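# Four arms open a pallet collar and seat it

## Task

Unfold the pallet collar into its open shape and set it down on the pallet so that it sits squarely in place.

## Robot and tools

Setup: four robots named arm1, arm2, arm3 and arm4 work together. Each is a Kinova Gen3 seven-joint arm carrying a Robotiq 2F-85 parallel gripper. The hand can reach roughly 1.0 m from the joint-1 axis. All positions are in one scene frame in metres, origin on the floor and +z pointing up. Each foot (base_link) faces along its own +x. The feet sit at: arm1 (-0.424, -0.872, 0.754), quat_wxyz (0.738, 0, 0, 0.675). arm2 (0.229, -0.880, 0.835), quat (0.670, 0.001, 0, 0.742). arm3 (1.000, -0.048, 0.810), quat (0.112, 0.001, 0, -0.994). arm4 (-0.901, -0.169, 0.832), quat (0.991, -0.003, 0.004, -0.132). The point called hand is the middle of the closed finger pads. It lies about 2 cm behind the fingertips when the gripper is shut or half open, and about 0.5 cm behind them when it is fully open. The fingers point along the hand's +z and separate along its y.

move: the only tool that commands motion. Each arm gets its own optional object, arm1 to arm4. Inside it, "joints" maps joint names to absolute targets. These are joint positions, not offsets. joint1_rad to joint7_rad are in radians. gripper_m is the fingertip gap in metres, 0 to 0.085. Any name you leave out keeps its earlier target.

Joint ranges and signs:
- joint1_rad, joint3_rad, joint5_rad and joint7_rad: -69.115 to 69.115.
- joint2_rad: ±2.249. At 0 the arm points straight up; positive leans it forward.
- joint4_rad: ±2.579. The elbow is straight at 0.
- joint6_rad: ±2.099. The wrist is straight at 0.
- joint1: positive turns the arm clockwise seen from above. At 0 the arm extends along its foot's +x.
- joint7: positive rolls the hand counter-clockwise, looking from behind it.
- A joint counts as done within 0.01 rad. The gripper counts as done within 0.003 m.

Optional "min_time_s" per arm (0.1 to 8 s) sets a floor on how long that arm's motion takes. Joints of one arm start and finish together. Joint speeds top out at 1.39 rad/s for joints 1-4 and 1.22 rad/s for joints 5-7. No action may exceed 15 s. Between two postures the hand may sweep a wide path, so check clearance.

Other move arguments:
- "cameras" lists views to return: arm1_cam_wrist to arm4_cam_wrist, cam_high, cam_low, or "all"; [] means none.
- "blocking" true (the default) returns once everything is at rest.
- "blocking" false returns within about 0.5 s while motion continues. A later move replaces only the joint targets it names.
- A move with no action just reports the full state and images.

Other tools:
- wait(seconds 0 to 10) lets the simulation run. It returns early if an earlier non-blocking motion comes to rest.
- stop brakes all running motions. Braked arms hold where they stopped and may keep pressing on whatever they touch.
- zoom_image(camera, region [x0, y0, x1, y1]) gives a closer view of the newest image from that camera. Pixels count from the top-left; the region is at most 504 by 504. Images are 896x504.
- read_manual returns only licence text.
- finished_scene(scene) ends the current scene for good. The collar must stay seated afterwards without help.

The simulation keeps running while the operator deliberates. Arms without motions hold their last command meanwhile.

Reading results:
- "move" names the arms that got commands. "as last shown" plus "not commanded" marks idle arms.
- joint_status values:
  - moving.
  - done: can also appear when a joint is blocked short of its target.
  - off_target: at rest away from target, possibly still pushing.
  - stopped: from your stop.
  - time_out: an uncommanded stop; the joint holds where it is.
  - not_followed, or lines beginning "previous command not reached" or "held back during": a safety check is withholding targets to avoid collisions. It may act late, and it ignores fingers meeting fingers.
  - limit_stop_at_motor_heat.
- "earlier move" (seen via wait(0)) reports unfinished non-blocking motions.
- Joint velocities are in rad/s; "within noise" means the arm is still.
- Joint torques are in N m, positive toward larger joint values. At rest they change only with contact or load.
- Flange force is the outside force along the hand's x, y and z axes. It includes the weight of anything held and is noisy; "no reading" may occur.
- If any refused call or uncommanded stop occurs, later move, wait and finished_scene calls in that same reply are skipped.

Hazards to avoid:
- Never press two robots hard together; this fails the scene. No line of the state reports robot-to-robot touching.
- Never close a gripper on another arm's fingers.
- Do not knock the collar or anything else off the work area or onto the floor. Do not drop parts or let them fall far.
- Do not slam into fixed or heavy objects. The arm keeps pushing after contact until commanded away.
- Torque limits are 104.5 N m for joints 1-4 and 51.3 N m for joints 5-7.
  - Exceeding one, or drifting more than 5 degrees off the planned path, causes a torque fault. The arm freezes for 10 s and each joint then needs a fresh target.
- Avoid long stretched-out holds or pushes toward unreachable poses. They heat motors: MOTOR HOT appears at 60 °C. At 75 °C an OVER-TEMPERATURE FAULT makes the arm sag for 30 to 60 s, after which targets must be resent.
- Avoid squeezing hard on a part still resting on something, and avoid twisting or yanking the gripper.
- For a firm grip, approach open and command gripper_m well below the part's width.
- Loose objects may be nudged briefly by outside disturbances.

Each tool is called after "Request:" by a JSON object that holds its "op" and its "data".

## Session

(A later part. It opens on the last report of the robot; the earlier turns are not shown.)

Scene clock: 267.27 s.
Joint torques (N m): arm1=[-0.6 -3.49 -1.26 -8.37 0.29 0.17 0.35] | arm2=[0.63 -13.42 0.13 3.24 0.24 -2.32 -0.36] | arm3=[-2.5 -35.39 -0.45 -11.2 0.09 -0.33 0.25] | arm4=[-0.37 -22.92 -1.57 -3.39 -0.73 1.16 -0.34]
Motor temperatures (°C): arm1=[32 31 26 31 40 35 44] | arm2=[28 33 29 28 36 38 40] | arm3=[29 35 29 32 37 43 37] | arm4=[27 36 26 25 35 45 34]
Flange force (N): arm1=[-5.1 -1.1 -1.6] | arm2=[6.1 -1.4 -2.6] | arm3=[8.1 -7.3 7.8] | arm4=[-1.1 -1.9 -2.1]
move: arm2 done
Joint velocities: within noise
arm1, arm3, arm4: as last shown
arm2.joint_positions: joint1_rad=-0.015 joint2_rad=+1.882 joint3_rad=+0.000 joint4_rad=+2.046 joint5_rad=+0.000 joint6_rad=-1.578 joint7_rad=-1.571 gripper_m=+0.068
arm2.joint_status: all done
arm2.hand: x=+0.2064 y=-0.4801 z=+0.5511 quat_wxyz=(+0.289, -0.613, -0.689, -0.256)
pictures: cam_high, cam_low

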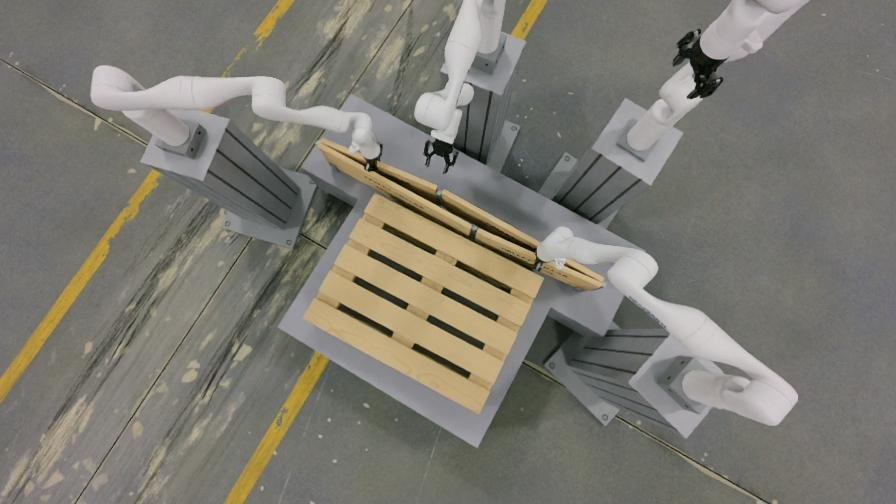

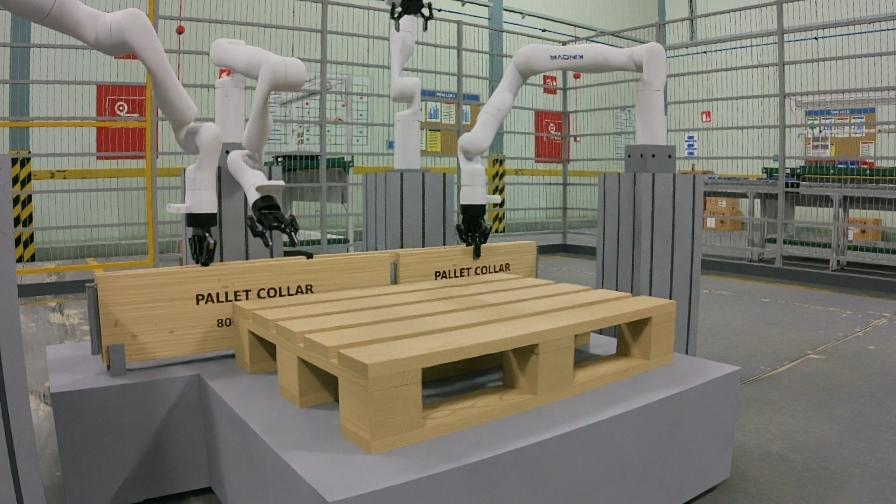

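Request:
{"op": "move", "data": {"arm2": {"joints":{"joint2_rad":0.8245,"joint4_rad":1.956,"joint6_rad":0.361}}}}

Request:
{"op": "move", "data": {"arm3": {"joints":{"joint2_rad":1.5916,"joint4_rad":0.7304,"joint6_rad":0.8196},"min_time_s":1.3}, "arm4": {"joints":{"joint2_rad":1.5382,"joint4_rad":0.9791,"joint6_rad":0.6243},"min_time_s":1.3}}}

Request:
{"op": "move", "data": {"arm3": {"joints":{"joint2_rad":1.456,"joint4_rad":0.8532,"joint6_rad":0.8324},"min_time_s":1.3}, "arm4": {"joints":{"joint2_rad":1.4046,"joint4_rad":1.0908,"joint6_rad":0.6462},"min_time_s":1.3}}}

Request:
{"op": "move", "data": {"arm3": {"joints":{"joint2_rad":1.2908,"joint4_rad":0.9519,"joint6_rad":0.8989},"min_time_s":1.5}, "arm4": {"joints":{"joint2_rad":1.2339,"joint4_rad":1.1881,"joint6_rad":0.7196},"min_time_s":1.5}, "cameras": ["cam_low","cam_high"]}}

Scene clock: 343.27 s.
Joint torques (N m): arm1=[-0.6 -3.43 -1.3 -8.4 0.28 0.2 0.38] | arm2=[0.6 -16.33 0.08 -4.02 0.25 -0.33 -0.37] | arm3=[-2.5 -35.35 -0.47 -11.24 0.1 -0.32 0.25] | arm4=[-0.35 -22.89 -1.55 -3.35 -0.7 1.13 -0.34]
Motor temperatures (°C): arm1=[32 31 26 30 40 35 44] | arm2=[28 32 29 28 35 38 40] | arm3=[29 40 29 32 37 43 37] | arm4=[27 39 26 25 35 45 34]
Flange force (N): arm1=[-5.0 -1.2 -1.4] | arm2=[-3.5 -1.4 -5.3] | arm3=[8.6 -7.6 7.5] | arm4=[-1.4 -2.0 -2.0]
move: arm2 done
Joint velocities: within noise
arm1, arm3, arm4: as last shown
arm2.joint_positions: joint1_rad=-0.015 joint2_rad=+0.825 joint3_rad=+0.000 joint4_rad=+1.956 joint5_rad=+0.000 joint6_rad=+0.361 joint7_rad=-1.571 gripper_m=+0.068
arm2.joint_status: all done
arm2.hand: x=+0.2045 y=-0.4601 z=+0.8012 quat_wxyz=(+0.001, -0.664, -0.747, +0.000)
pictures: none

Scene clock: 344.93 s.
Joint torques (N m): arm1=[-0.59 -3.43 -1.28 -8.44 0.27 0.16 0.38] | arm2=[0.6 -16.37 0.09 -4.07 0.17 -0.34 -0.3] | arm3=[-3.09 -41.34 -0.71 -10.92 0.13 1.81 0.24] | arm4=[1.99 -41.11 1.56 -7.1 0.27 2.54 -0.36]
Motor temperatures (°C): arm1=[32 31 26 30 40 35 44] | arm2=[28 32 29 28 35 38 40] | arm3=[29 41 29 32 37 43 37] | arm4=[27 39 26 25 35 45 34]
Flange force (N): arm1=[-4.9 -1.2 -1.3] | arm2=[-3.7 -1.5 -5.2] | arm3=[0.8 -5.0 23.5] | arm4=[-6.3 0.0 31.7]
move: arm3 done; arm4 done
Joint velocities: within noise
arm1.joint_positions: joint1_rad=+0.363 joint2_rad=-0.351 joint3_rad=-0.093 joint4_rad=+1.581 joint5_rad=-0.023 joint6_rad=+1.975 joint7_rad=+1.182 gripper_m=+0.085
arm1.joint_status: not commanded
arm1.hand: x=-0.3653 y=-0.7538 z=+1.2277 quat_wxyz=(+0.019, +0.401, -0.916, +0.027)
arm2: as last shown
arm3.joint_positions: joint1_rad=-0.357 joint2_rad=+1.592 joint3_rad=+0.000 joint4_rad=+0.730 joint5_rad=+0.000 joint6_rad=+0.820 joint7_rad=+1.106 gripper_m=+0.019
arm3.joint_status: all done
arm3.hand: x=+0.4437 y=-0.3850 z=+0.5591 quat_wxyz=(+0.000, -0.998, -0.059, -0.001)
arm4.joint_positions: joint1_rad=+0.026 joint2_rad=+1.538 joint3_rad=+0.000 joint4_rad=+0.979 joint5_rad=+0.000 joint6_rad=+0.624 joint7_rad=+1.943 gripper_m=+0.019
arm4.joint_status: all done
arm4.hand: x=-0.3322 y=-0.3676 z=+0.5602 quat_wxyz=(+0.005, +0.041, -0.999, +0.002)
pictures: none

Scene clock: 346.57 s.
Joint torques (N m): arm1=[-0.55 -3.42 -1.31 -8.37 0.29 0.22 0.38] | arm2=[0.64 -16.33 0.06 -4.08 0.24 -0.33 -0.37] | arm3=[-1.43 -43.19 0.4 -12.97 0.5 0.66 0.15] | arm4=[1.03 -43.44 0.78 -9.8 0.13 1.36 -0.19]
Motor temperatures (°C): arm1=[32 31 26 30 40 35 44] | arm2=[28 32 29 28 35 38 40] | arm3=[29 41 29 32 37 43 37] | arm4=[27 39 26 25 35 45 34]
Flange force (N): arm1=[-5.0 -1.2 -1.4] | arm2=[-3.7 -1.5 -5.3] | arm3=[4.5 -4.1 24.3] | arm4=[-1.7 0.7 31.8]
move: arm3 done; arm4 done
Joint velocities: within noise
arm1, arm2: as last shown
arm3.joint_positions: joint1_rad=-0.357 joint2_rad=+1.456 joint3_rad=+0.000 joint4_rad=+0.853 joint5_rad=+0.000 joint6_rad=+0.832 joint7_rad=+1.106 gripper_m=+0.019
arm3.joint_status: all done
arm3.hand: x=+0.4436 y=-0.3850 z=+0.6190 quat_wxyz=(+0.000, -0.998, -0.059, -0.001)
arm4.joint_positions: joint1_rad=+0.026 joint2_rad=+1.405 joint3_rad=+0.000 joint4_rad=+1.091 joint5_rad=+0.000 joint6_rad=+0.646 joint7_rad=+1.943 gripper_m=+0.019
arm4.joint_status: all done
arm4.hand: x=-0.3317 y=-0.3673 z=+0.6202 quat_wxyz=(+0.005, +0.041, -0.999, +0.002)
pictures: none

Scene clock: 348.40 s.
Joint torques (N m): arm1=[-0.56 -3.44 -1.27 -8.34 0.25 0.2 0.38] | arm2=[0.59 -16.35 0.11 -4.1 0.22 -0.27 -0.34] | arm3=[-1.44 -43.56 0.72 -13.87 0.69 0.26 0.02] | arm4=[0.98 -43.45 0.79 -11.07 0.21 1.01 -0.09]
Motor temperatures (°C): arm1=[32 31 26 30 40 35 44] | arm2=[28 32 29 28 35 38 40] | arm3=[29 41 29 32 37 43 37] | arm4=[27 40 26 25 35 45 34]
Flange force (N): arm1=[-5.0 -1.1 -1.6] | arm2=[-3.9 -1.4 -5.1] | arm3=[2.2 -3.3 25.7] | arm4=[-2.4 0.4 31.7]
move: arm3 done; arm4 done
Joint velocities: within noise
arm1, arm2: as last shown
arm3.joint_positions: joint1_rad=-0.357 joint2_rad=+1.291 joint3_rad=+0.000 joint4_rad=+0.952 joint5_rad=+0.000 joint6_rad=+0.899 joint7_rad=+1.106 gripper_m=+0.019
arm3.joint_status: all done
arm3.hand: x=+0.4435 y=-0.3849 z=+0.7030 quat_wxyz=(+0.000, -0.998, -0.059, -0.001)
arm4.joint_positions: joint1_rad=+0.026 joint2_rad=+1.234 joint3_rad=+0.000 joint4_rad=+1.188 joint5_rad=+0.000 joint6_rad=+0.720 joint7_rad=+1.943 gripper_m=+0.019
arm4.joint_status: all done
arm4.hand: x=-0.3308 y=-0.3670 z=+0.7042 quat_wxyz=(+0.005, +0.041, -0.999, +0.002)
pictures: cam_high, cam_low

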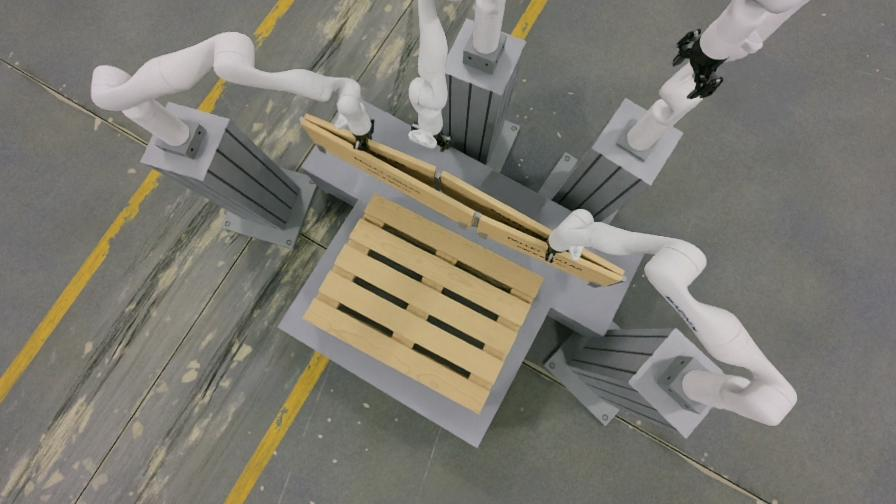

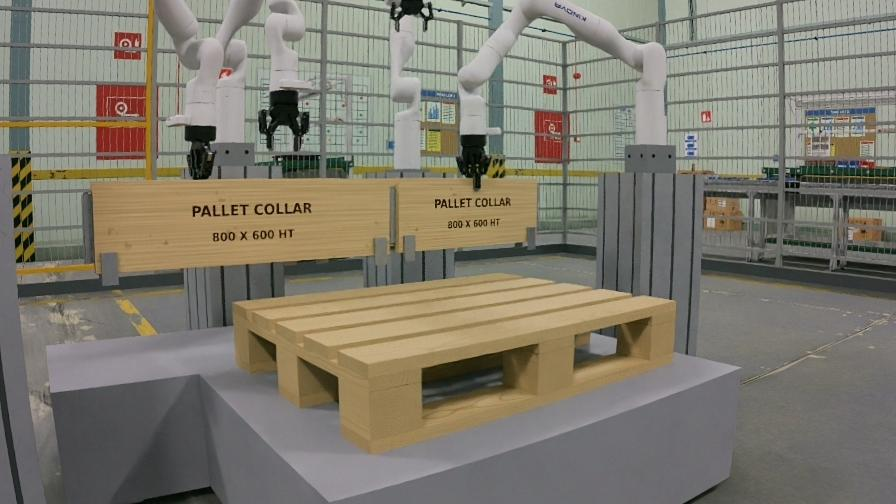

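Request:
{"op": "move", "data": {"arm3": {"joints":{"joint1_rad":-0.2140,"joint2_rad":1.2294,"joint4_rad":1.1179,"joint6_rad":0.7943,"joint7_rad":1.6138},"min_time_s":2}, "arm4": {"joints":{"joint1_rad":-0.1184,"joint2_rad":1.1721,"joint4_rad":1.3765,"joint6_rad":0.5930,"joint7_rad":2.1729},"min_time_s":2}, "cameras": ["cam_high"]}}

Request:
{"op": "move", "data": {"arm3": {"joints":{"joint1_rad":-0.0591,"joint2_rad":1.2016,"joint4_rad":1.1954,"joint6_rad":0.7446,"joint7_rad":2.1334},"min_time_s":2}, "arm4": {"joints":{"joint1_rad":-0.2815,"joint2_rad":1.1396,"joint4_rad":1.4853,"joint6_rad":0.5167,"joint7_rad":2.3833},"min_time_s":2}}}

Request:
{"op": "move", "data": {"arm3": {"joints":{"joint1_rad":0.1008,"joint2_rad":1.2021,"joint4_rad":1.1942,"joint6_rad":0.7453,"joint7_rad":2.6581},"min_time_s":2}, "arm4": {"joints":{"joint1_rad":-0.4549,"joint2_rad":1.1271,"joint4_rad":1.5288,"joint6_rad":0.4857,"joint7_rad":2.5834},"min_time_s":2}, "cameras": ["cam_high"]}}

Request:
{"op": "move", "data": {"arm3": {"joints":{"joint1_rad":0.2577,"joint2_rad":1.2298,"joint4_rad":1.1162,"joint6_rad":0.7956,"joint7_rad":3.1797},"min_time_s":2}, "arm4": {"joints":{"joint1_rad":-0.6287,"joint2_rad":1.1330,"joint4_rad":1.5077,"joint6_rad":0.5009,"joint7_rad":2.7831},"min_time_s":2}}}

Request:
{"op": "move", "data": {"arm1": {"joints":{"joint1_rad":0.007,"joint2_rad":0.537,"joint3_rad":0,"joint4_rad":1.321,"joint5_rad":0,"joint6_rad":1.284,"joint7_rad":0.096}}, "arm2": {"joints":{"joint1_rad":0.461,"joint2_rad":0.717,"joint3_rad":0,"joint4_rad":1.266,"joint5_rad":0,"joint6_rad":1.159,"joint7_rad":0.359}}, "cameras": ["cam_high","cam_low","arm1_cam_wrist","arm2_cam_wrist"]}}

Scene clock: 409.10 s.
Joint torques (N m): arm1=[-0.54 -3.45 -1.27 -8.43 0.28 0.21 0.35] | arm2=[0.62 -16.33 0.05 -4.05 0.18 -0.33 -0.29] | arm3=[0.35 -45.3 2.34 -18.14 1.78 -2.91 0.92] | arm4=[0.14 -46.4 -0.7 -16.07 -0.82 -2.49 -0.57]
Motor temperatures (°C): arm1=[32 31 26 30 40 35 44] | arm2=[28 33 29 28 35 37 40] | arm3=[29 45 28 32 37 43 37] | arm4=[27 46 26 25 35 45 34]
Flange force (N): arm1=[-5.0 -1.2 -1.3] | arm2=[-3.6 -1.6 -5.3] | arm3=[14.2 3.3 24.8] | arm4=[8.6 5.5 33.4]
move: arm3 done; arm4 done
Joint velocities: within noise
arm1, arm2: as last shown
arm3.joint_positions: joint1_rad=-0.214 joint2_rad=+1.229 joint3_rad=+0.000 joint4_rad=+1.118 joint5_rad=+0.000 joint6_rad=+0.794 joint7_rad=+1.614 gripper_m=+0.019
arm3.joint_status: all done
arm3.hand: x=+0.4279 y=-0.2894 z=+0.7029 quat_wxyz=(-0.001, -0.971, -0.239, -0.001)
arm4.joint_positions: joint1_rad=-0.118 joint2_rad=+1.172 joint3_rad=+0.000 joint4_rad=+1.376 joint5_rad=+0.000 joint6_rad=+0.593 joint7_rad=+2.173 gripper_m=+0.019
arm4.joint_status: all done
arm4.hand: x=-0.3487 y=-0.2769 z=+0.7041 quat_wxyz=(+0.005, +0.225, -0.974, +0.001)

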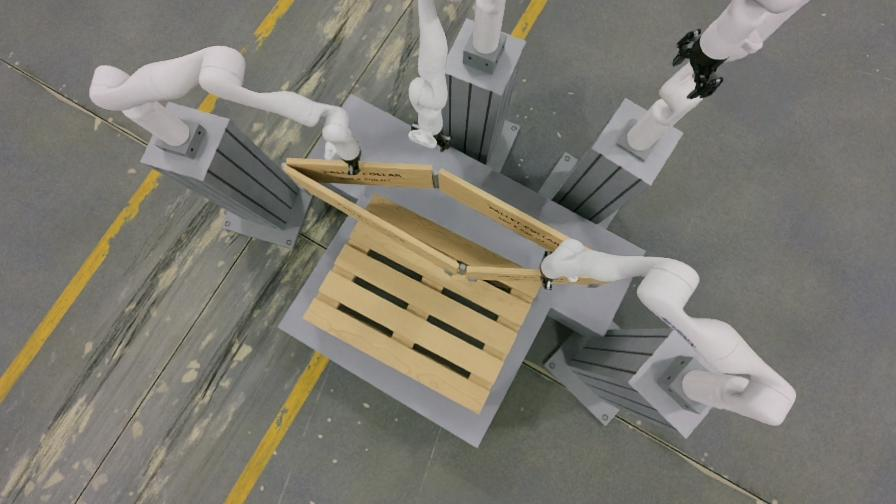

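Scene clock: 411.50 s.
Joint torques (N m): arm1=[-0.56 -3.42 -1.29 -8.42 0.26 0.21 0.36] | arm2=[0.59 -16.38 0.09 -4.05 0.23 -0.3 -0.38] | arm3=[1.11 -46.83 2.86 -21.16 1.47 -4.86 0.36] | arm4=[0.12 -47.55 -0.03 -18.98 -0.1 -4.89 -0.08]
Motor temperatures (°C): arm1=[32 31 26 30 40 35 44] | arm2=[28 33 29 28 35 37 40] | arm3=[29 45 28 32 37 43 37] | arm4=[27 46 26 25 35 45 34]
Flange force (N): arm1=[-5.0 -1.3 -1.3] | arm2=[-3.6 -1.4 -5.1] | arm3=[15.9 14.0 24.8] | arm4=[10.7 12.5 33.2]
move: arm3 done; arm4 done
Joint velocities: within noise
arm1, arm2: as last shown
arm3.joint_positions: joint1_rad=-0.059 joint2_rad=+1.202 joint3_rad=+0.000 joint4_rad=+1.195 joint5_rad=+0.000 joint6_rad=+0.745 joint7_rad=+2.133 gripper_m=+0.019
arm3.joint_status: all done
arm3.hand: x=+0.4122 y=-0.1940 z=+0.7029 quat_wxyz=(-0.001, -0.912, -0.411, -0.001)
arm4.joint_positions: joint1_rad=-0.281 joint2_rad=+1.139 joint3_rad=+0.000 joint4_rad=+1.485 joint5_rad=+0.000 joint6_rad=+0.517 joint7_rad=+2.383 gripper_m=+0.019
arm4.joint_status: all done
arm4.hand: x=-0.3646 y=-0.1860 z=+0.7037 quat_wxyz=(+0.005, +0.402, -0.915, +0.000)
pictures: none

Scene clock: 413.90 s.
Joint torques (N m): arm1=[-0.56 -3.44 -1.29 -8.39 0.29 0.18 0.39] | arm2=[0.59 -16.4 0.1 -4.02 0.22 -0.29 -0.33] | arm3=[-0.27 -44.81 0.86 -17.71 0.41 -2.84 -0.1] | arm4=[0.6 -42.67 0.5 -13.55 0.28 -2.22 0.25]
Motor temperatures (°C): arm1=[32 31 26 30 40 35 44] | arm2=[28 33 29 28 35 37 40] | arm3=[29 45 28 32 37 43 37] | arm4=[27 46 26 25 35 45 34]
Flange force (N): arm1=[-4.9 -1.1 -1.5] | arm2=[-3.6 -1.5 -5.0] | arm3=[6.4 12.3 25.7] | arm4=[2.9 8.7 31.7]
move: arm3 done; arm4 done
Joint velocities: within noise
arm1, arm2: as last shown
arm3.joint_positions: joint1_rad=+0.101 joint2_rad=+1.202 joint3_rad=+0.000 joint4_rad=+1.194 joint5_rad=+0.000 joint6_rad=+0.745 joint7_rad=+2.658 gripper_m=+0.019
arm3.joint_status: all done
arm3.hand: x=+0.3962 y=-0.0985 z=+0.7028 quat_wxyz=(-0.001, -0.822, -0.570, +0.000)
arm4.joint_positions: joint1_rad=-0.455 joint2_rad=+1.127 joint3_rad=+0.000 joint4_rad=+1.529 joint5_rad=+0.000 joint6_rad=+0.486 joint7_rad=+2.583 gripper_m=+0.019
arm4.joint_status: all done
arm4.hand: x=-0.3804 y=-0.0949 z=+0.7035 quat_wxyz=(+0.005, +0.565, -0.825, -0.001)

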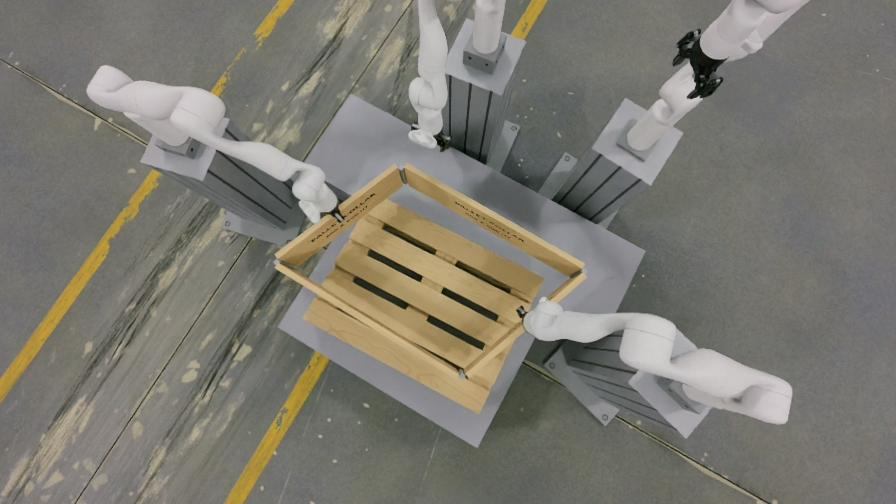

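Scene clock: 416.30 s.
Joint torques (N m): arm1=[-0.55 -3.47 -1.29 -8.41 0.29 0.18 0.43] | arm2=[0.64 -16.35 0.09 -4.09 0.22 -0.27 -0.33] | arm3=[-0.06 -38.45 -0.04 -8.64 -0.5 3.05 -0.46] | arm4=[-1.92 -36.44 -2.79 -4.26 -0.3 2.84 0.62]
Motor temperatures (°C): arm1=[32 31 26 30 40 35 44] | arm2=[28 33 29 28 35 37 40] | arm3=[29 45 28 32 37 43 37] | arm4=[27 47 26 25 35 45 34]
Flange force (N): arm1=[-4.9 -1.0 -1.5] | arm2=[-3.9 -1.6 -5.1] | arm3=[0.9 -2.5 25.5] | arm4=[-0.1 -7.8 31.8]
move: arm3 done; arm4 done
Joint velocities: within noise
arm1, arm2: as last shown
arm3.joint_positions: joint1_rad=+0.258 joint2_rad=+1.230 joint3_rad=+0.000 joint4_rad=+1.116 joint5_rad=+0.000 joint6_rad=+0.796 joint7_rad=+3.180 gripper_m=+0.019
arm3.joint_status: all done
arm3.hand: x=+0.3804 y=-0.0030 z=+0.7028 quat_wxyz=(-0.001, -0.705, -0.709, +0.000)
arm4.joint_positions: joint1_rad=-0.629 joint2_rad=+1.133 joint3_rad=+0.000 joint4_rad=+1.508 joint5_rad=+0.000 joint6_rad=+0.501 joint7_rad=+2.783 gripper_m=+0.019
arm4.joint_status: all done
arm4.hand: x=-0.3963 y=-0.0040 z=+0.7032 quat_wxyz=(+0.005, +0.709, -0.706, -0.002)
pictures: none

Scene clock: 418.77 s.
Joint torques (N m): arm1=[-0.55 -20.79 -1.14 -8.75 0.21 -0.02 0.4] | arm2=[0.58 -19.64 -0.03 -9.03 0.17 -0.22 -0.33] | arm3=[-0.01 -38.44 0.11 -8.63 -0.38 3.06 -0.41] | arm4=[-2 -36.44 -2.95 -4.33 -0.38 2.81 0.64]
Motor temperatures (°C): arm1=[32 31 26 30 40 35 44] | arm2=[28 33 29 28 35 37 40] | arm3=[29 45 28 32 37 43 37] | arm4=[27 46 26 25 35 45 34]
Flange force (N): arm1=[-1.0 3.8 1.5] | arm2=[3.4 -6.6 -1.6] | arm3=[0.8 -2.5 25.5] | arm4=[0.1 -7.7 31.7]
move: arm1 done; arm2 done
Joint velocities: within noise
arm1.joint_positions: joint1_rad=+0.007 joint2_rad=+0.537 joint3_rad=+0.000 joint4_rad=+1.321 joint5_rad=+0.000 joint6_rad=+1.284 joint7_rad=+0.096 gripper_m=+0.085
arm1.joint_status: all done
arm1.hand: x=-0.3492 y=-0.3600 z=+0.9994 quat_wxyz=(+0.000, +0.000, -1.000, +0.000)
arm2.joint_positions: joint1_rad=+0.461 joint2_rad=+0.717 joint3_rad=+0.000 joint4_rad=+1.266 joint5_rad=+0.000 joint6_rad=+1.159 joint7_rad=+0.359 gripper_m=+0.068
arm2.joint_status: all done
arm2.hand: x=+0.4507 y=-0.3608 z=+1.0005 quat_wxyz=(+0.001, +0.000, -1.000, -0.001)
arm3, arm4: as last shown
arm3.hand: x=+0.3804 y=-0.0030 z=+0.7027 quat_wxyz=(-0.001, -0.705, -0.709, +0.000)
pictures: arm1_cam_wrist, arm2_cam_wrist, cam_high, cam_low

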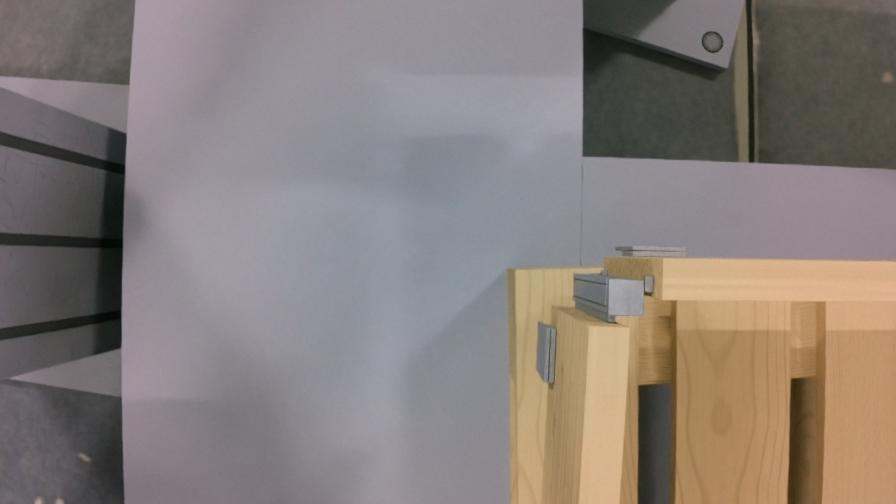

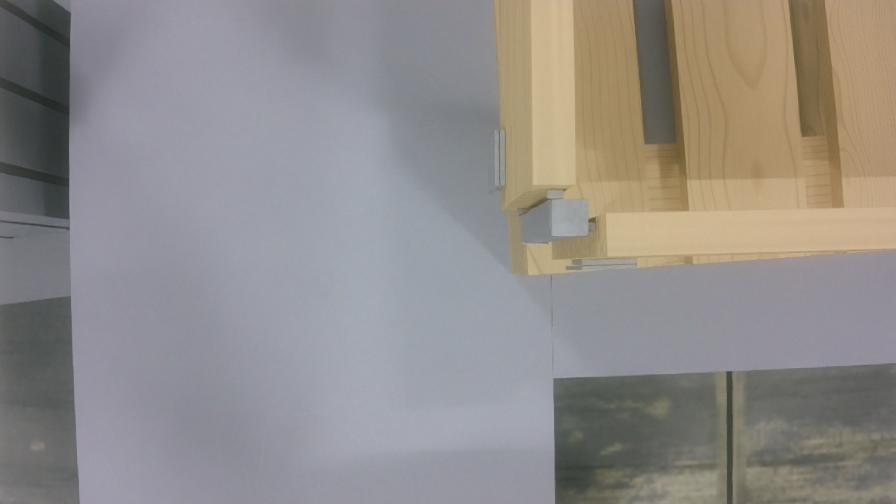

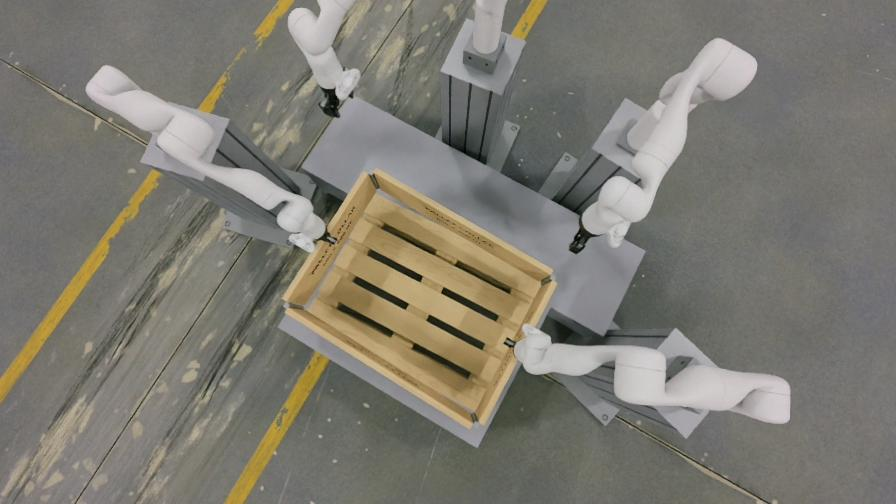

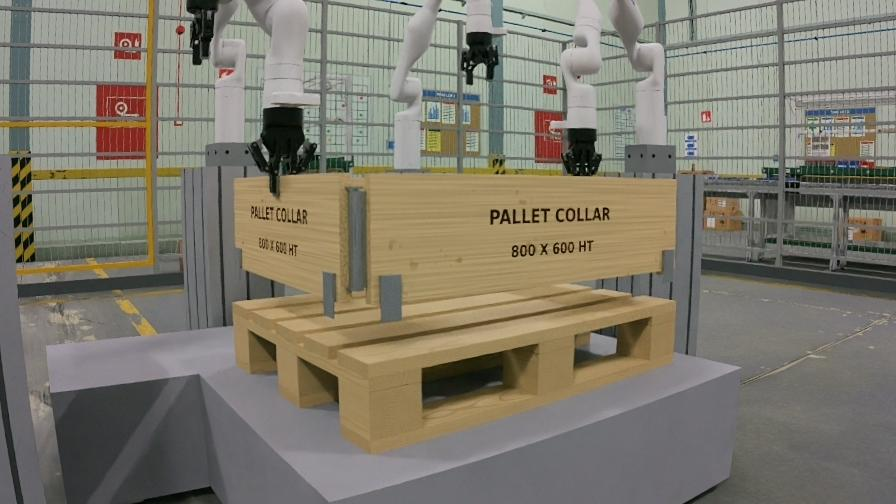

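Request:
{"op": "move", "data": {"arm3": {"joints":{"joint1_rad":0.2880,"joint2_rad":1.2428,"joint4_rad":1.0810,"joint6_rad":0.8178,"joint7_rad":3.2460},"min_time_s":1.2}, "arm4": {"joints":{"joint1_rad":-0.5988,"joint2_rad":1.1228,"joint4_rad":1.5443,"joint6_rad":0.4745,"joint7_rad":2.849},"min_time_s":1.2}, "cameras": ["arm1_cam_wrist","arm2_cam_wrist","cam_low"]}}

Request:
{"op": "zoom_image", "data": {"camera": "cam_low", "region": [220, 150, 720, 460]}}

Scene clock: 484.77 s.
Joint torques (N m): arm1=[-0.6 -20.8 -1.16 -8.72 0.2 -0.03 0.38] | arm2=[0.54 -19.65 0.01 -8.99 0.19 -0.26 -0.36] | arm3=[0.5 -39.04 0.4 -9.34 -0.4 2.84 -0.55] | arm4=[-1.03 -36.24 -1.85 -4.18 -0.18 2.64 0.49]
Motor temperatures (°C): arm1=[32 31 26 31 40 35 44] | arm2=[28 34 29 29 35 37 40] | arm3=[29 44 28 32 37 43 37] | arm4=[27 47 26 25 35 45 34]
Flange force (N): arm1=[-1.2 4.0 1.4] | arm2=[3.1 -6.4 -1.7] | arm3=[0.2 -1.3 25.3] | arm4=[-0.8 -6.9 32.1]
move: arm3 done; arm4 done
Joint velocities: within noise
arm1, arm2: as last shown
arm3.joint_positions: joint1_rad=+0.288 joint2_rad=+1.243 joint3_rad=+0.000 joint4_rad=+1.081 joint5_rad=+0.000 joint6_rad=+0.818 joint7_rad=+3.246 gripper_m=+0.019
arm3.joint_status: all done
arm3.hand: x=+0.3754 y=+0.0162 z=+0.7026 quat_wxyz=(-0.001, -0.692, -0.722, +0.000)
arm4.joint_positions: joint1_rad=-0.599 joint2_rad=+1.123 joint3_rad=+0.000 joint4_rad=+1.544 joint5_rad=+0.000 joint6_rad=+0.474 joint7_rad=+2.849 gripper_m=+0.019
arm4.joint_status: all done
arm4.hand: x=-0.4003 y=-0.0221 z=+0.7033 quat_wxyz=(+0.005, +0.721, -0.693, -0.002)

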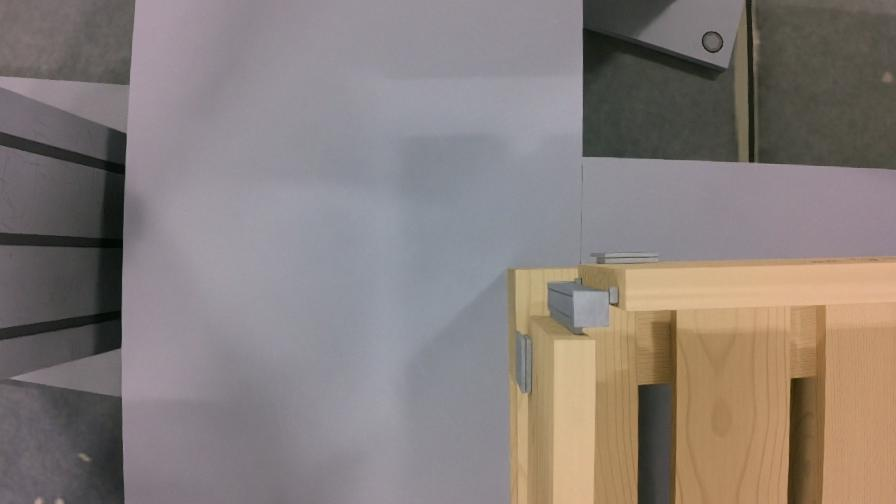

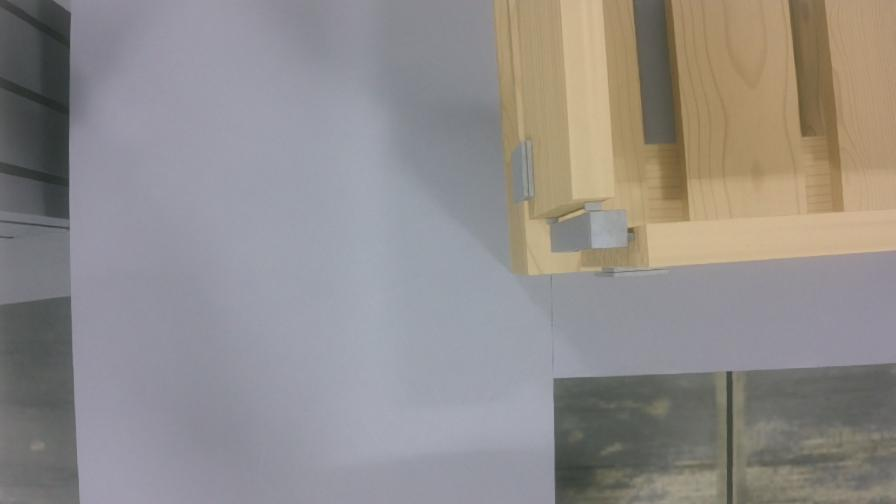

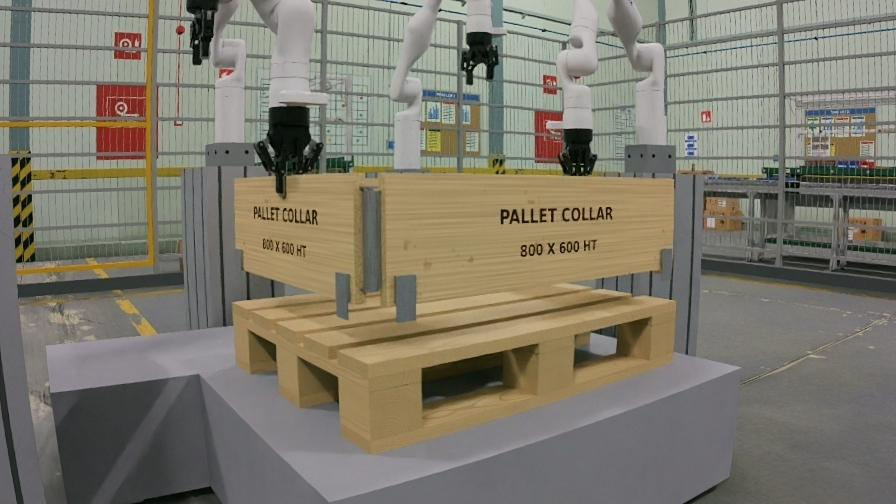

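Scaled by 1.008 from the camera's image (finer frame: 1280x720).

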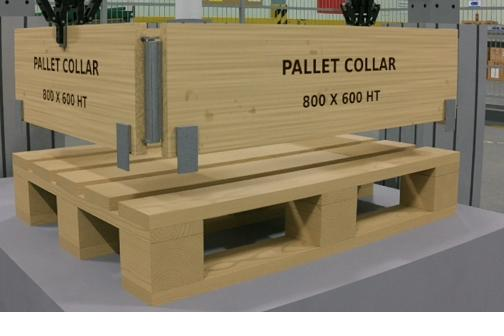

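Request:
{"op": "move", "data": {"arm3": {"joints":{"joint2_rad":1.3167,"joint4_rad":1.0476,"joint6_rad":0.7773},"min_time_s":1.2}, "arm4": {"joints":{"joint2_rad":1.2063,"joint4_rad":1.5100,"joint6_rad":0.4253},"min_time_s":1.2}, "cameras": ["arm1_cam_wrist","arm2_cam_wrist","cam_low"]}}

Request:
{"op": "zoom_image", "data": {"camera": "cam_low", "region": [220, 230, 470, 400]}}

Request:
{"op": "zoom_image", "data": {"camera": "arm2_cam_wrist", "region": [460, 80, 760, 300]}}

Request:
{"op": "zoom_image", "data": {"camera": "arm1_cam_wrist", "region": [480, 220, 780, 440]}}

Scene clock: 502.00 s.
Joint torques (N m): arm1=[-0.58 -20.76 -1.21 -8.73 0.17 -0.03 0.39] | arm2=[0.55 -19.69 -0.05 -9.02 0.2 -0.2 -0.37] | arm3=[0.63 -38.07 0.4 -7.52 -0.41 3.59 -0.52] | arm4=[-1.42 -34.91 -2.46 -1.78 -0.27 3.39 0.5]
Motor temperatures (°C): arm1=[32 32 26 31 40 35 44] | arm2=[28 34 29 29 35 37 40] | arm3=[29 44 28 32 37 43 37] | arm4=[27 48 26 25 35 45 34]
Flange force (N): arm1=[-1.1 3.8 1.4] | arm2=[3.2 -6.5 -1.5] | arm3=[0.3 -3.8 25.3] | arm4=[-0.7 -9.4 31.6]
move: arm3 done; arm4 done
Joint velocities: within noise
arm1, arm2: as last shown
arm3.joint_positions: joint1_rad=+0.288 joint2_rad=+1.317 joint3_rad=+0.000 joint4_rad=+1.048 joint5_rad=+0.000 joint6_rad=+0.777 joint7_rad=+3.246 gripper_m=+0.019
arm3.joint_status: all done
arm3.hand: x=+0.3755 y=+0.0162 z=+0.6637 quat_wxyz=(-0.001, -0.692, -0.722, +0.000)
arm4.joint_positions: joint1_rad=-0.599 joint2_rad=+1.206 joint3_rad=+0.000 joint4_rad=+1.510 joint5_rad=+0.000 joint6_rad=+0.425 joint7_rad=+2.849 gripper_m=+0.019
arm4.joint_status: all done
arm4.hand: x=-0.4007 y=-0.0223 z=+0.6644 quat_wxyz=(+0.005, +0.721, -0.693, -0.002)

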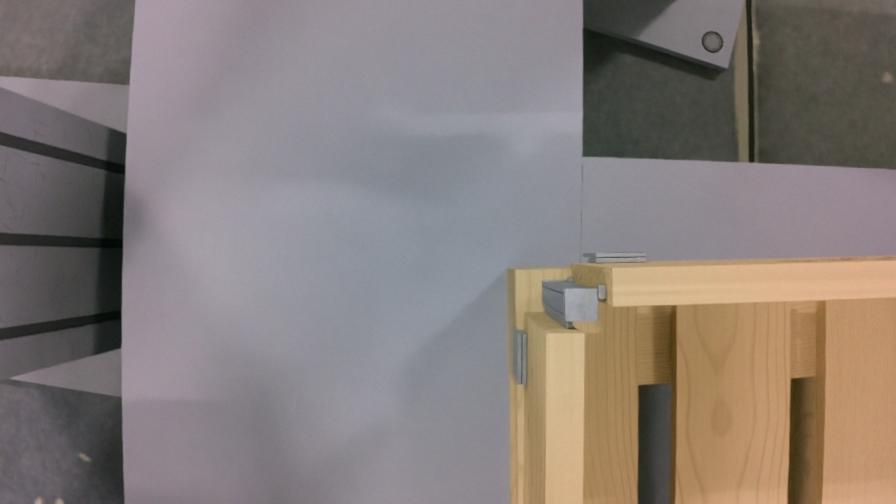

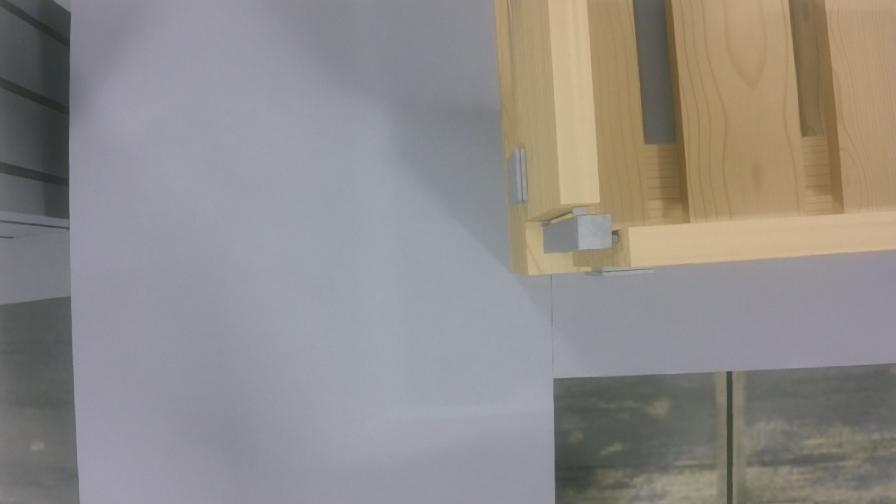

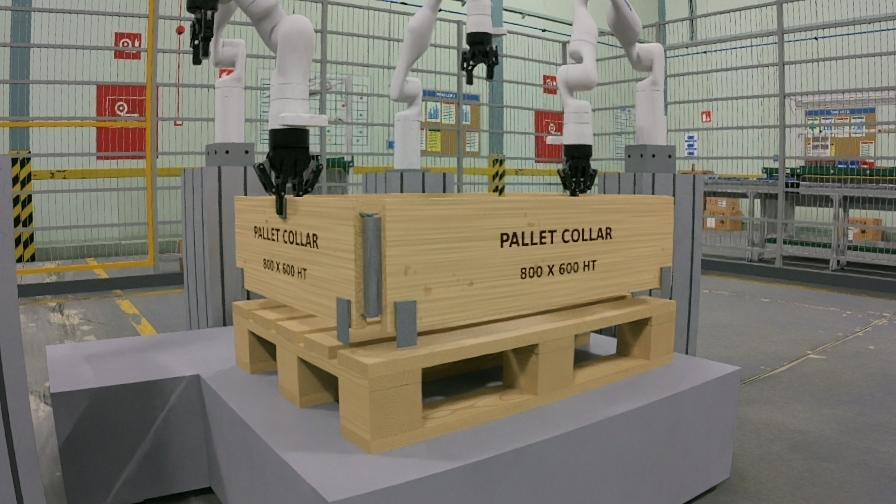

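Scaled by 2.016 from the camera's image (finer frame: 1280x720).

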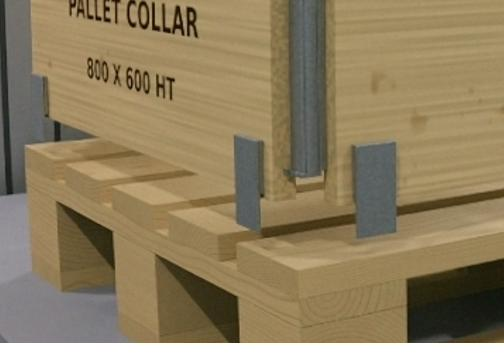

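Scaled by 1.680 from the camera's image (finer frame: 1280x720).

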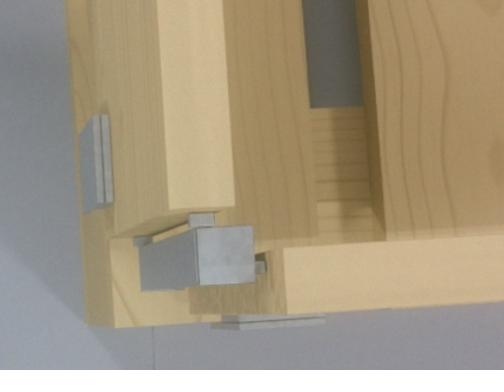

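Scaled by 1.680 from the camera's image (finer frame: 1280x720).

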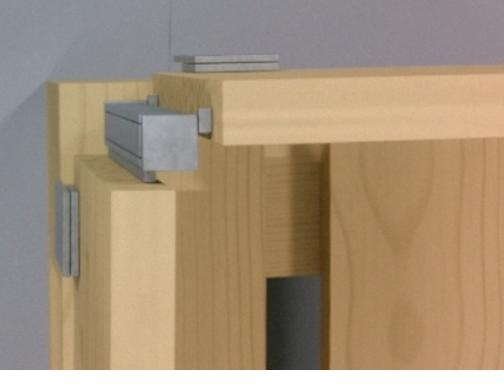

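Request:
{"op": "move", "data": {"arm3": {"joints":{"joint2_rad":1.3668,"joint4_rad":1.0186,"joint6_rad":0.7562},"min_time_s":1.5}, "arm4": {"joints":{"joint1_rad":-0.5955,"joint7_rad":2.8533,"joint2_rad":1.2600,"joint4_rad":1.4857,"joint6_rad":0.3959},"min_time_s":1.5}, "cameras": ["arm1_cam_wrist","arm2_cam_wrist","cam_low"]}}

Request:
{"op": "zoom_image", "data": {"camera": "cam_low", "region": [220, 230, 470, 400]}}

Request:
{"op": "zoom_image", "data": {"camera": "cam_low", "region": [560, 220, 710, 350]}}

Scene clock: 573.50 s.
Joint torques (N m): arm1=[-0.57 -20.79 -1.2 -8.76 0.21 -0.07 0.42] | arm2=[0.52 -19.75 -0.01 -8.94 0.16 -0.28 -0.37] | arm3=[-0.22 -36.88 -0.51 -5.99 -0.68 4.1 -0.49] | arm4=[-1.79 -33.23 -2.58 0.35 -0.18 4.34 0.52]
Motor temperatures (°C): arm1=[32 32 26 31 40 34 44] | arm2=[28 34 29 29 35 37 40] | arm3=[29 42 28 32 37 43 37] | arm4=[27 46 26 25 35 44 34]
Flange force (N): arm1=[-1.0 3.9 1.3] | arm2=[2.9 -5.9 -1.8] | arm3=[2.0 -6.5 24.8] | arm4=[-0.4 -11.5 31.1]
move: arm3 done; arm4 done
Joint velocities: within noise
arm1, arm2: as last shown
arm3.joint_positions: joint1_rad=+0.288 joint2_rad=+1.367 joint3_rad=+0.000 joint4_rad=+1.019 joint5_rad=+0.000 joint6_rad=+0.756 joint7_rad=+3.246 gripper_m=+0.019
arm3.joint_status: all done
arm3.hand: x=+0.3755 y=+0.0161 z=+0.6386 quat_wxyz=(-0.001, -0.692, -0.722, +0.000)
arm4.joint_positions: joint1_rad=-0.596 joint2_rad=+1.260 joint3_rad=+0.000 joint4_rad=+1.486 joint5_rad=+0.000 joint6_rad=+0.396 joint7_rad=+2.853 gripper_m=+0.019
arm4.joint_status: all done
arm4.hand: x=-0.4014 y=-0.0244 z=+0.6394 quat_wxyz=(+0.005, +0.722, -0.692, -0.002)

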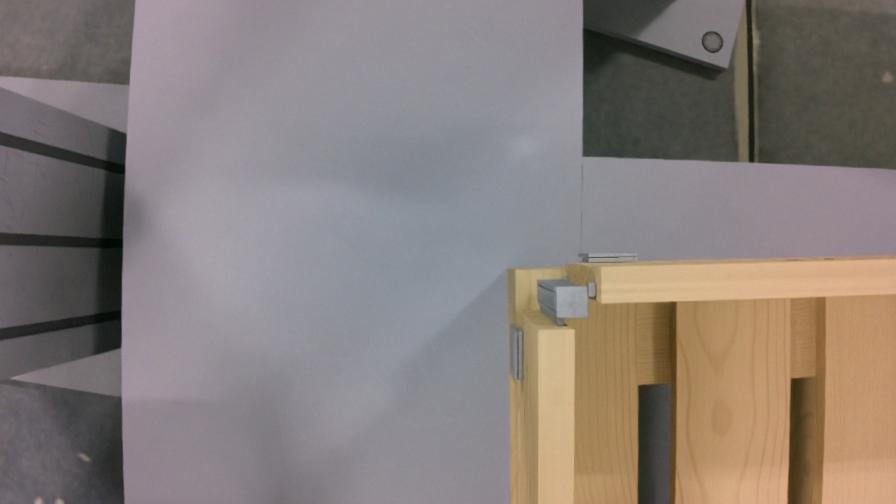

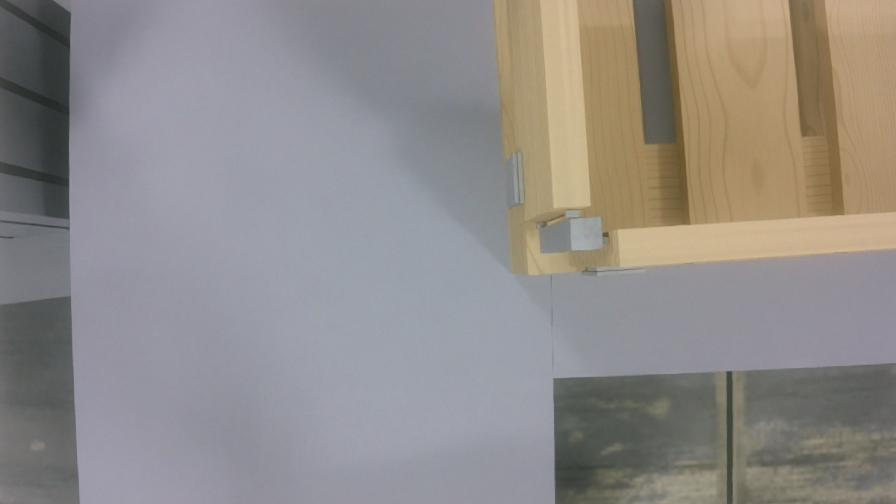

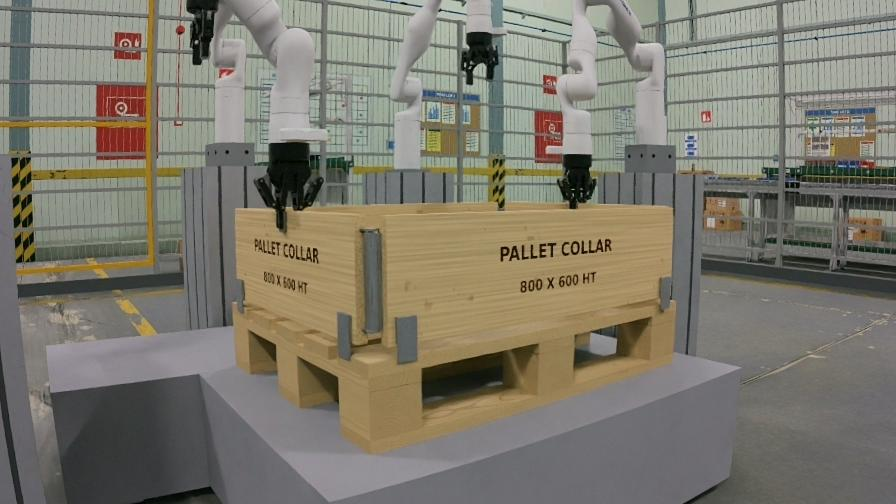

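Scaled by 2.016 from the camera's image (finer frame: 1280x720).

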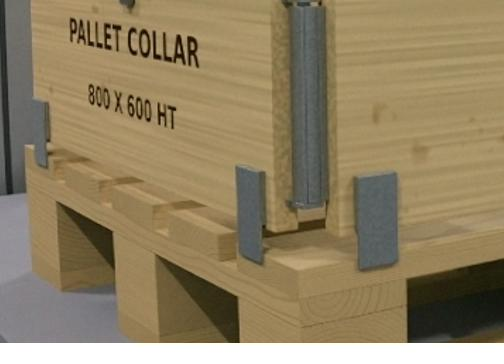

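Scaled by 3.360 from the camera's image (finer frame: 1280x720).

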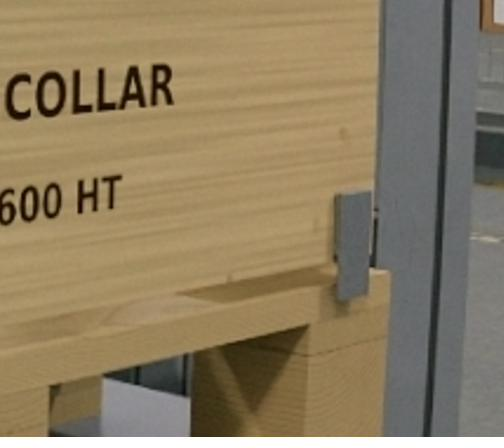

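Request:
{"op": "move", "data": {"arm3": {"joints":{"joint2_rad":1.4035,"joint4_rad":0.9944,"joint6_rad":0.7437},"min_time_s":2}, "arm4": {"joints":{"joint2_rad":1.3001,"joint4_rad":1.4621,"joint6_rad":0.3794},"min_time_s":2}, "cameras": ["arm1_cam_wrist","arm2_cam_wrist","cam_low"]}}

Request:
{"op": "zoom_image", "data": {"camera": "cam_low", "region": [220, 230, 470, 400]}}

Request:
{"op": "zoom_image", "data": {"camera": "cam_low", "region": [560, 220, 710, 350]}}

Scene clock: 592.93 s.
Joint torques (N m): arm1=[-0.54 -20.83 -1.22 -8.71 0.24 -0.02 0.4] | arm2=[0.64 -19.67 0.01 -8.95 0.16 -0.16 -0.36] | arm3=[-10.53 -17.25 -8.52 -5.86 -2.92 -1.84 -0.76] | arm4=[-2.15 11.38 -3.86 -6.42 -0.24 -6.83 0.4]
Motor temperatures (°C): arm1=[32 32 26 31 40 34 44] | arm2=[28 34 29 29 35 37 40] | arm3=[29 42 28 32 37 43 37] | arm4=[27 46 26 25 35 44 34]
Flange force (N): arm1=[-1.1 4.1 1.4] | arm2=[3.3 -6.3 -1.6] | arm3=[16.5 10.6 -19.8] | arm4=[8.4 20.4 -86.9]
move: arm3 done; arm4 done
Joint velocities: within noise
arm1, arm2: as last shown
arm3.joint_positions: joint1_rad=+0.288 joint2_rad=+1.403 joint3_rad=+0.000 joint4_rad=+0.994 joint5_rad=+0.000 joint6_rad=+0.744 joint7_rad=+3.246 gripper_m=+0.019
arm3.joint_status: all done
arm3.hand: x=+0.3755 y=+0.0162 z=+0.6208 quat_wxyz=(-0.001, -0.692, -0.722, +0.000)
arm4.joint_positions: joint1_rad=-0.596 joint2_rad=+1.300 joint3_rad=+0.000 joint4_rad=+1.462 joint5_rad=+0.000 joint6_rad=+0.379 joint7_rad=+2.853 gripper_m=+0.019
arm4.joint_status: all done
arm4.hand: x=-0.4014 y=-0.0244 z=+0.6213 quat_wxyz=(+0.005, +0.722, -0.692, -0.002)

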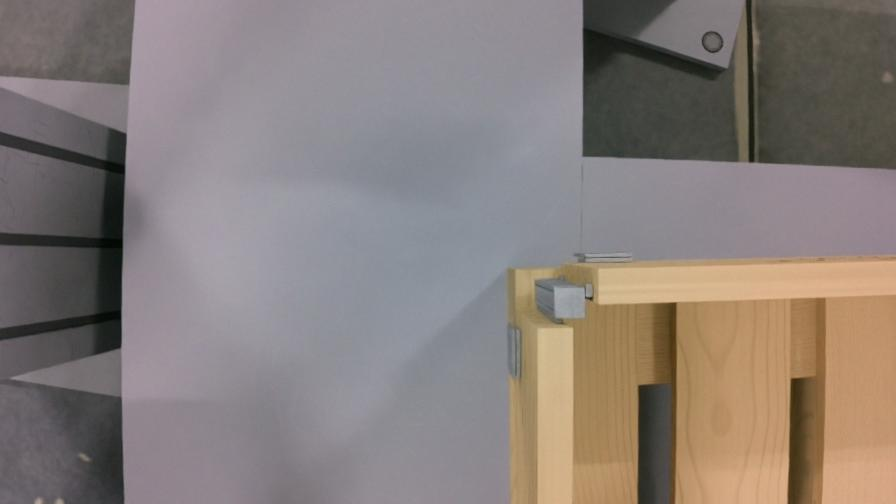

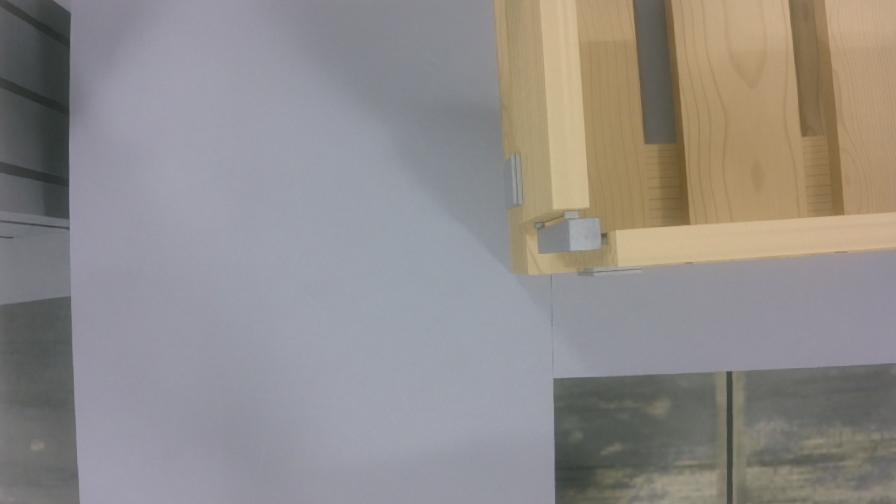

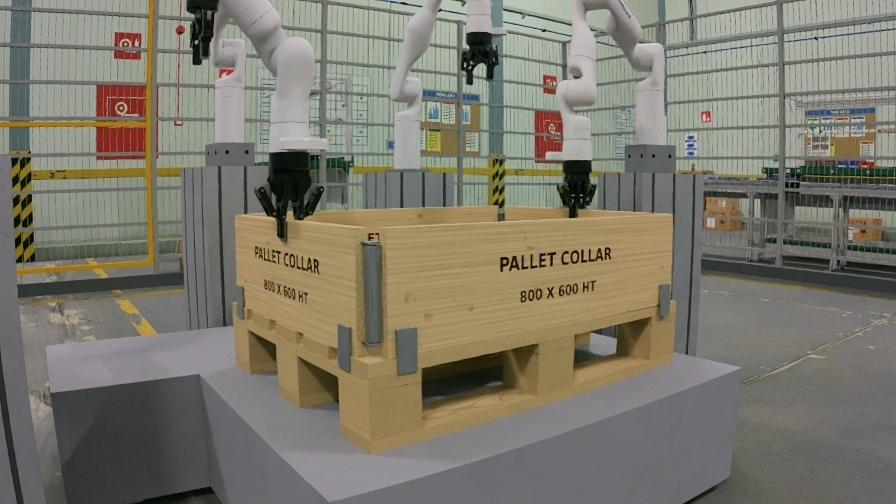

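Scaled by 2.016 from the camera's image (finer frame: 1280x720).

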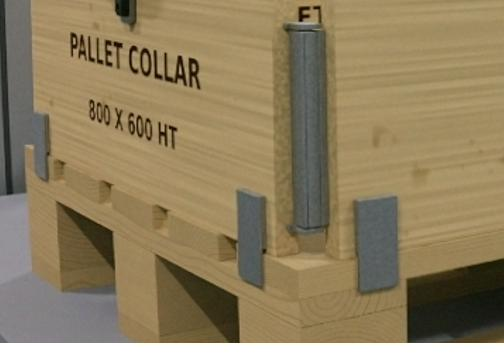

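Scaled by 3.360 from the camera's image (finer frame: 1280x720).

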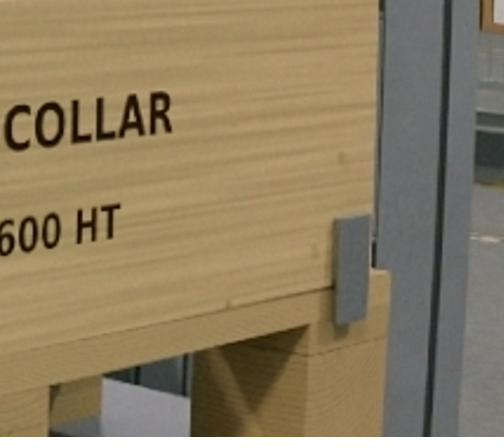

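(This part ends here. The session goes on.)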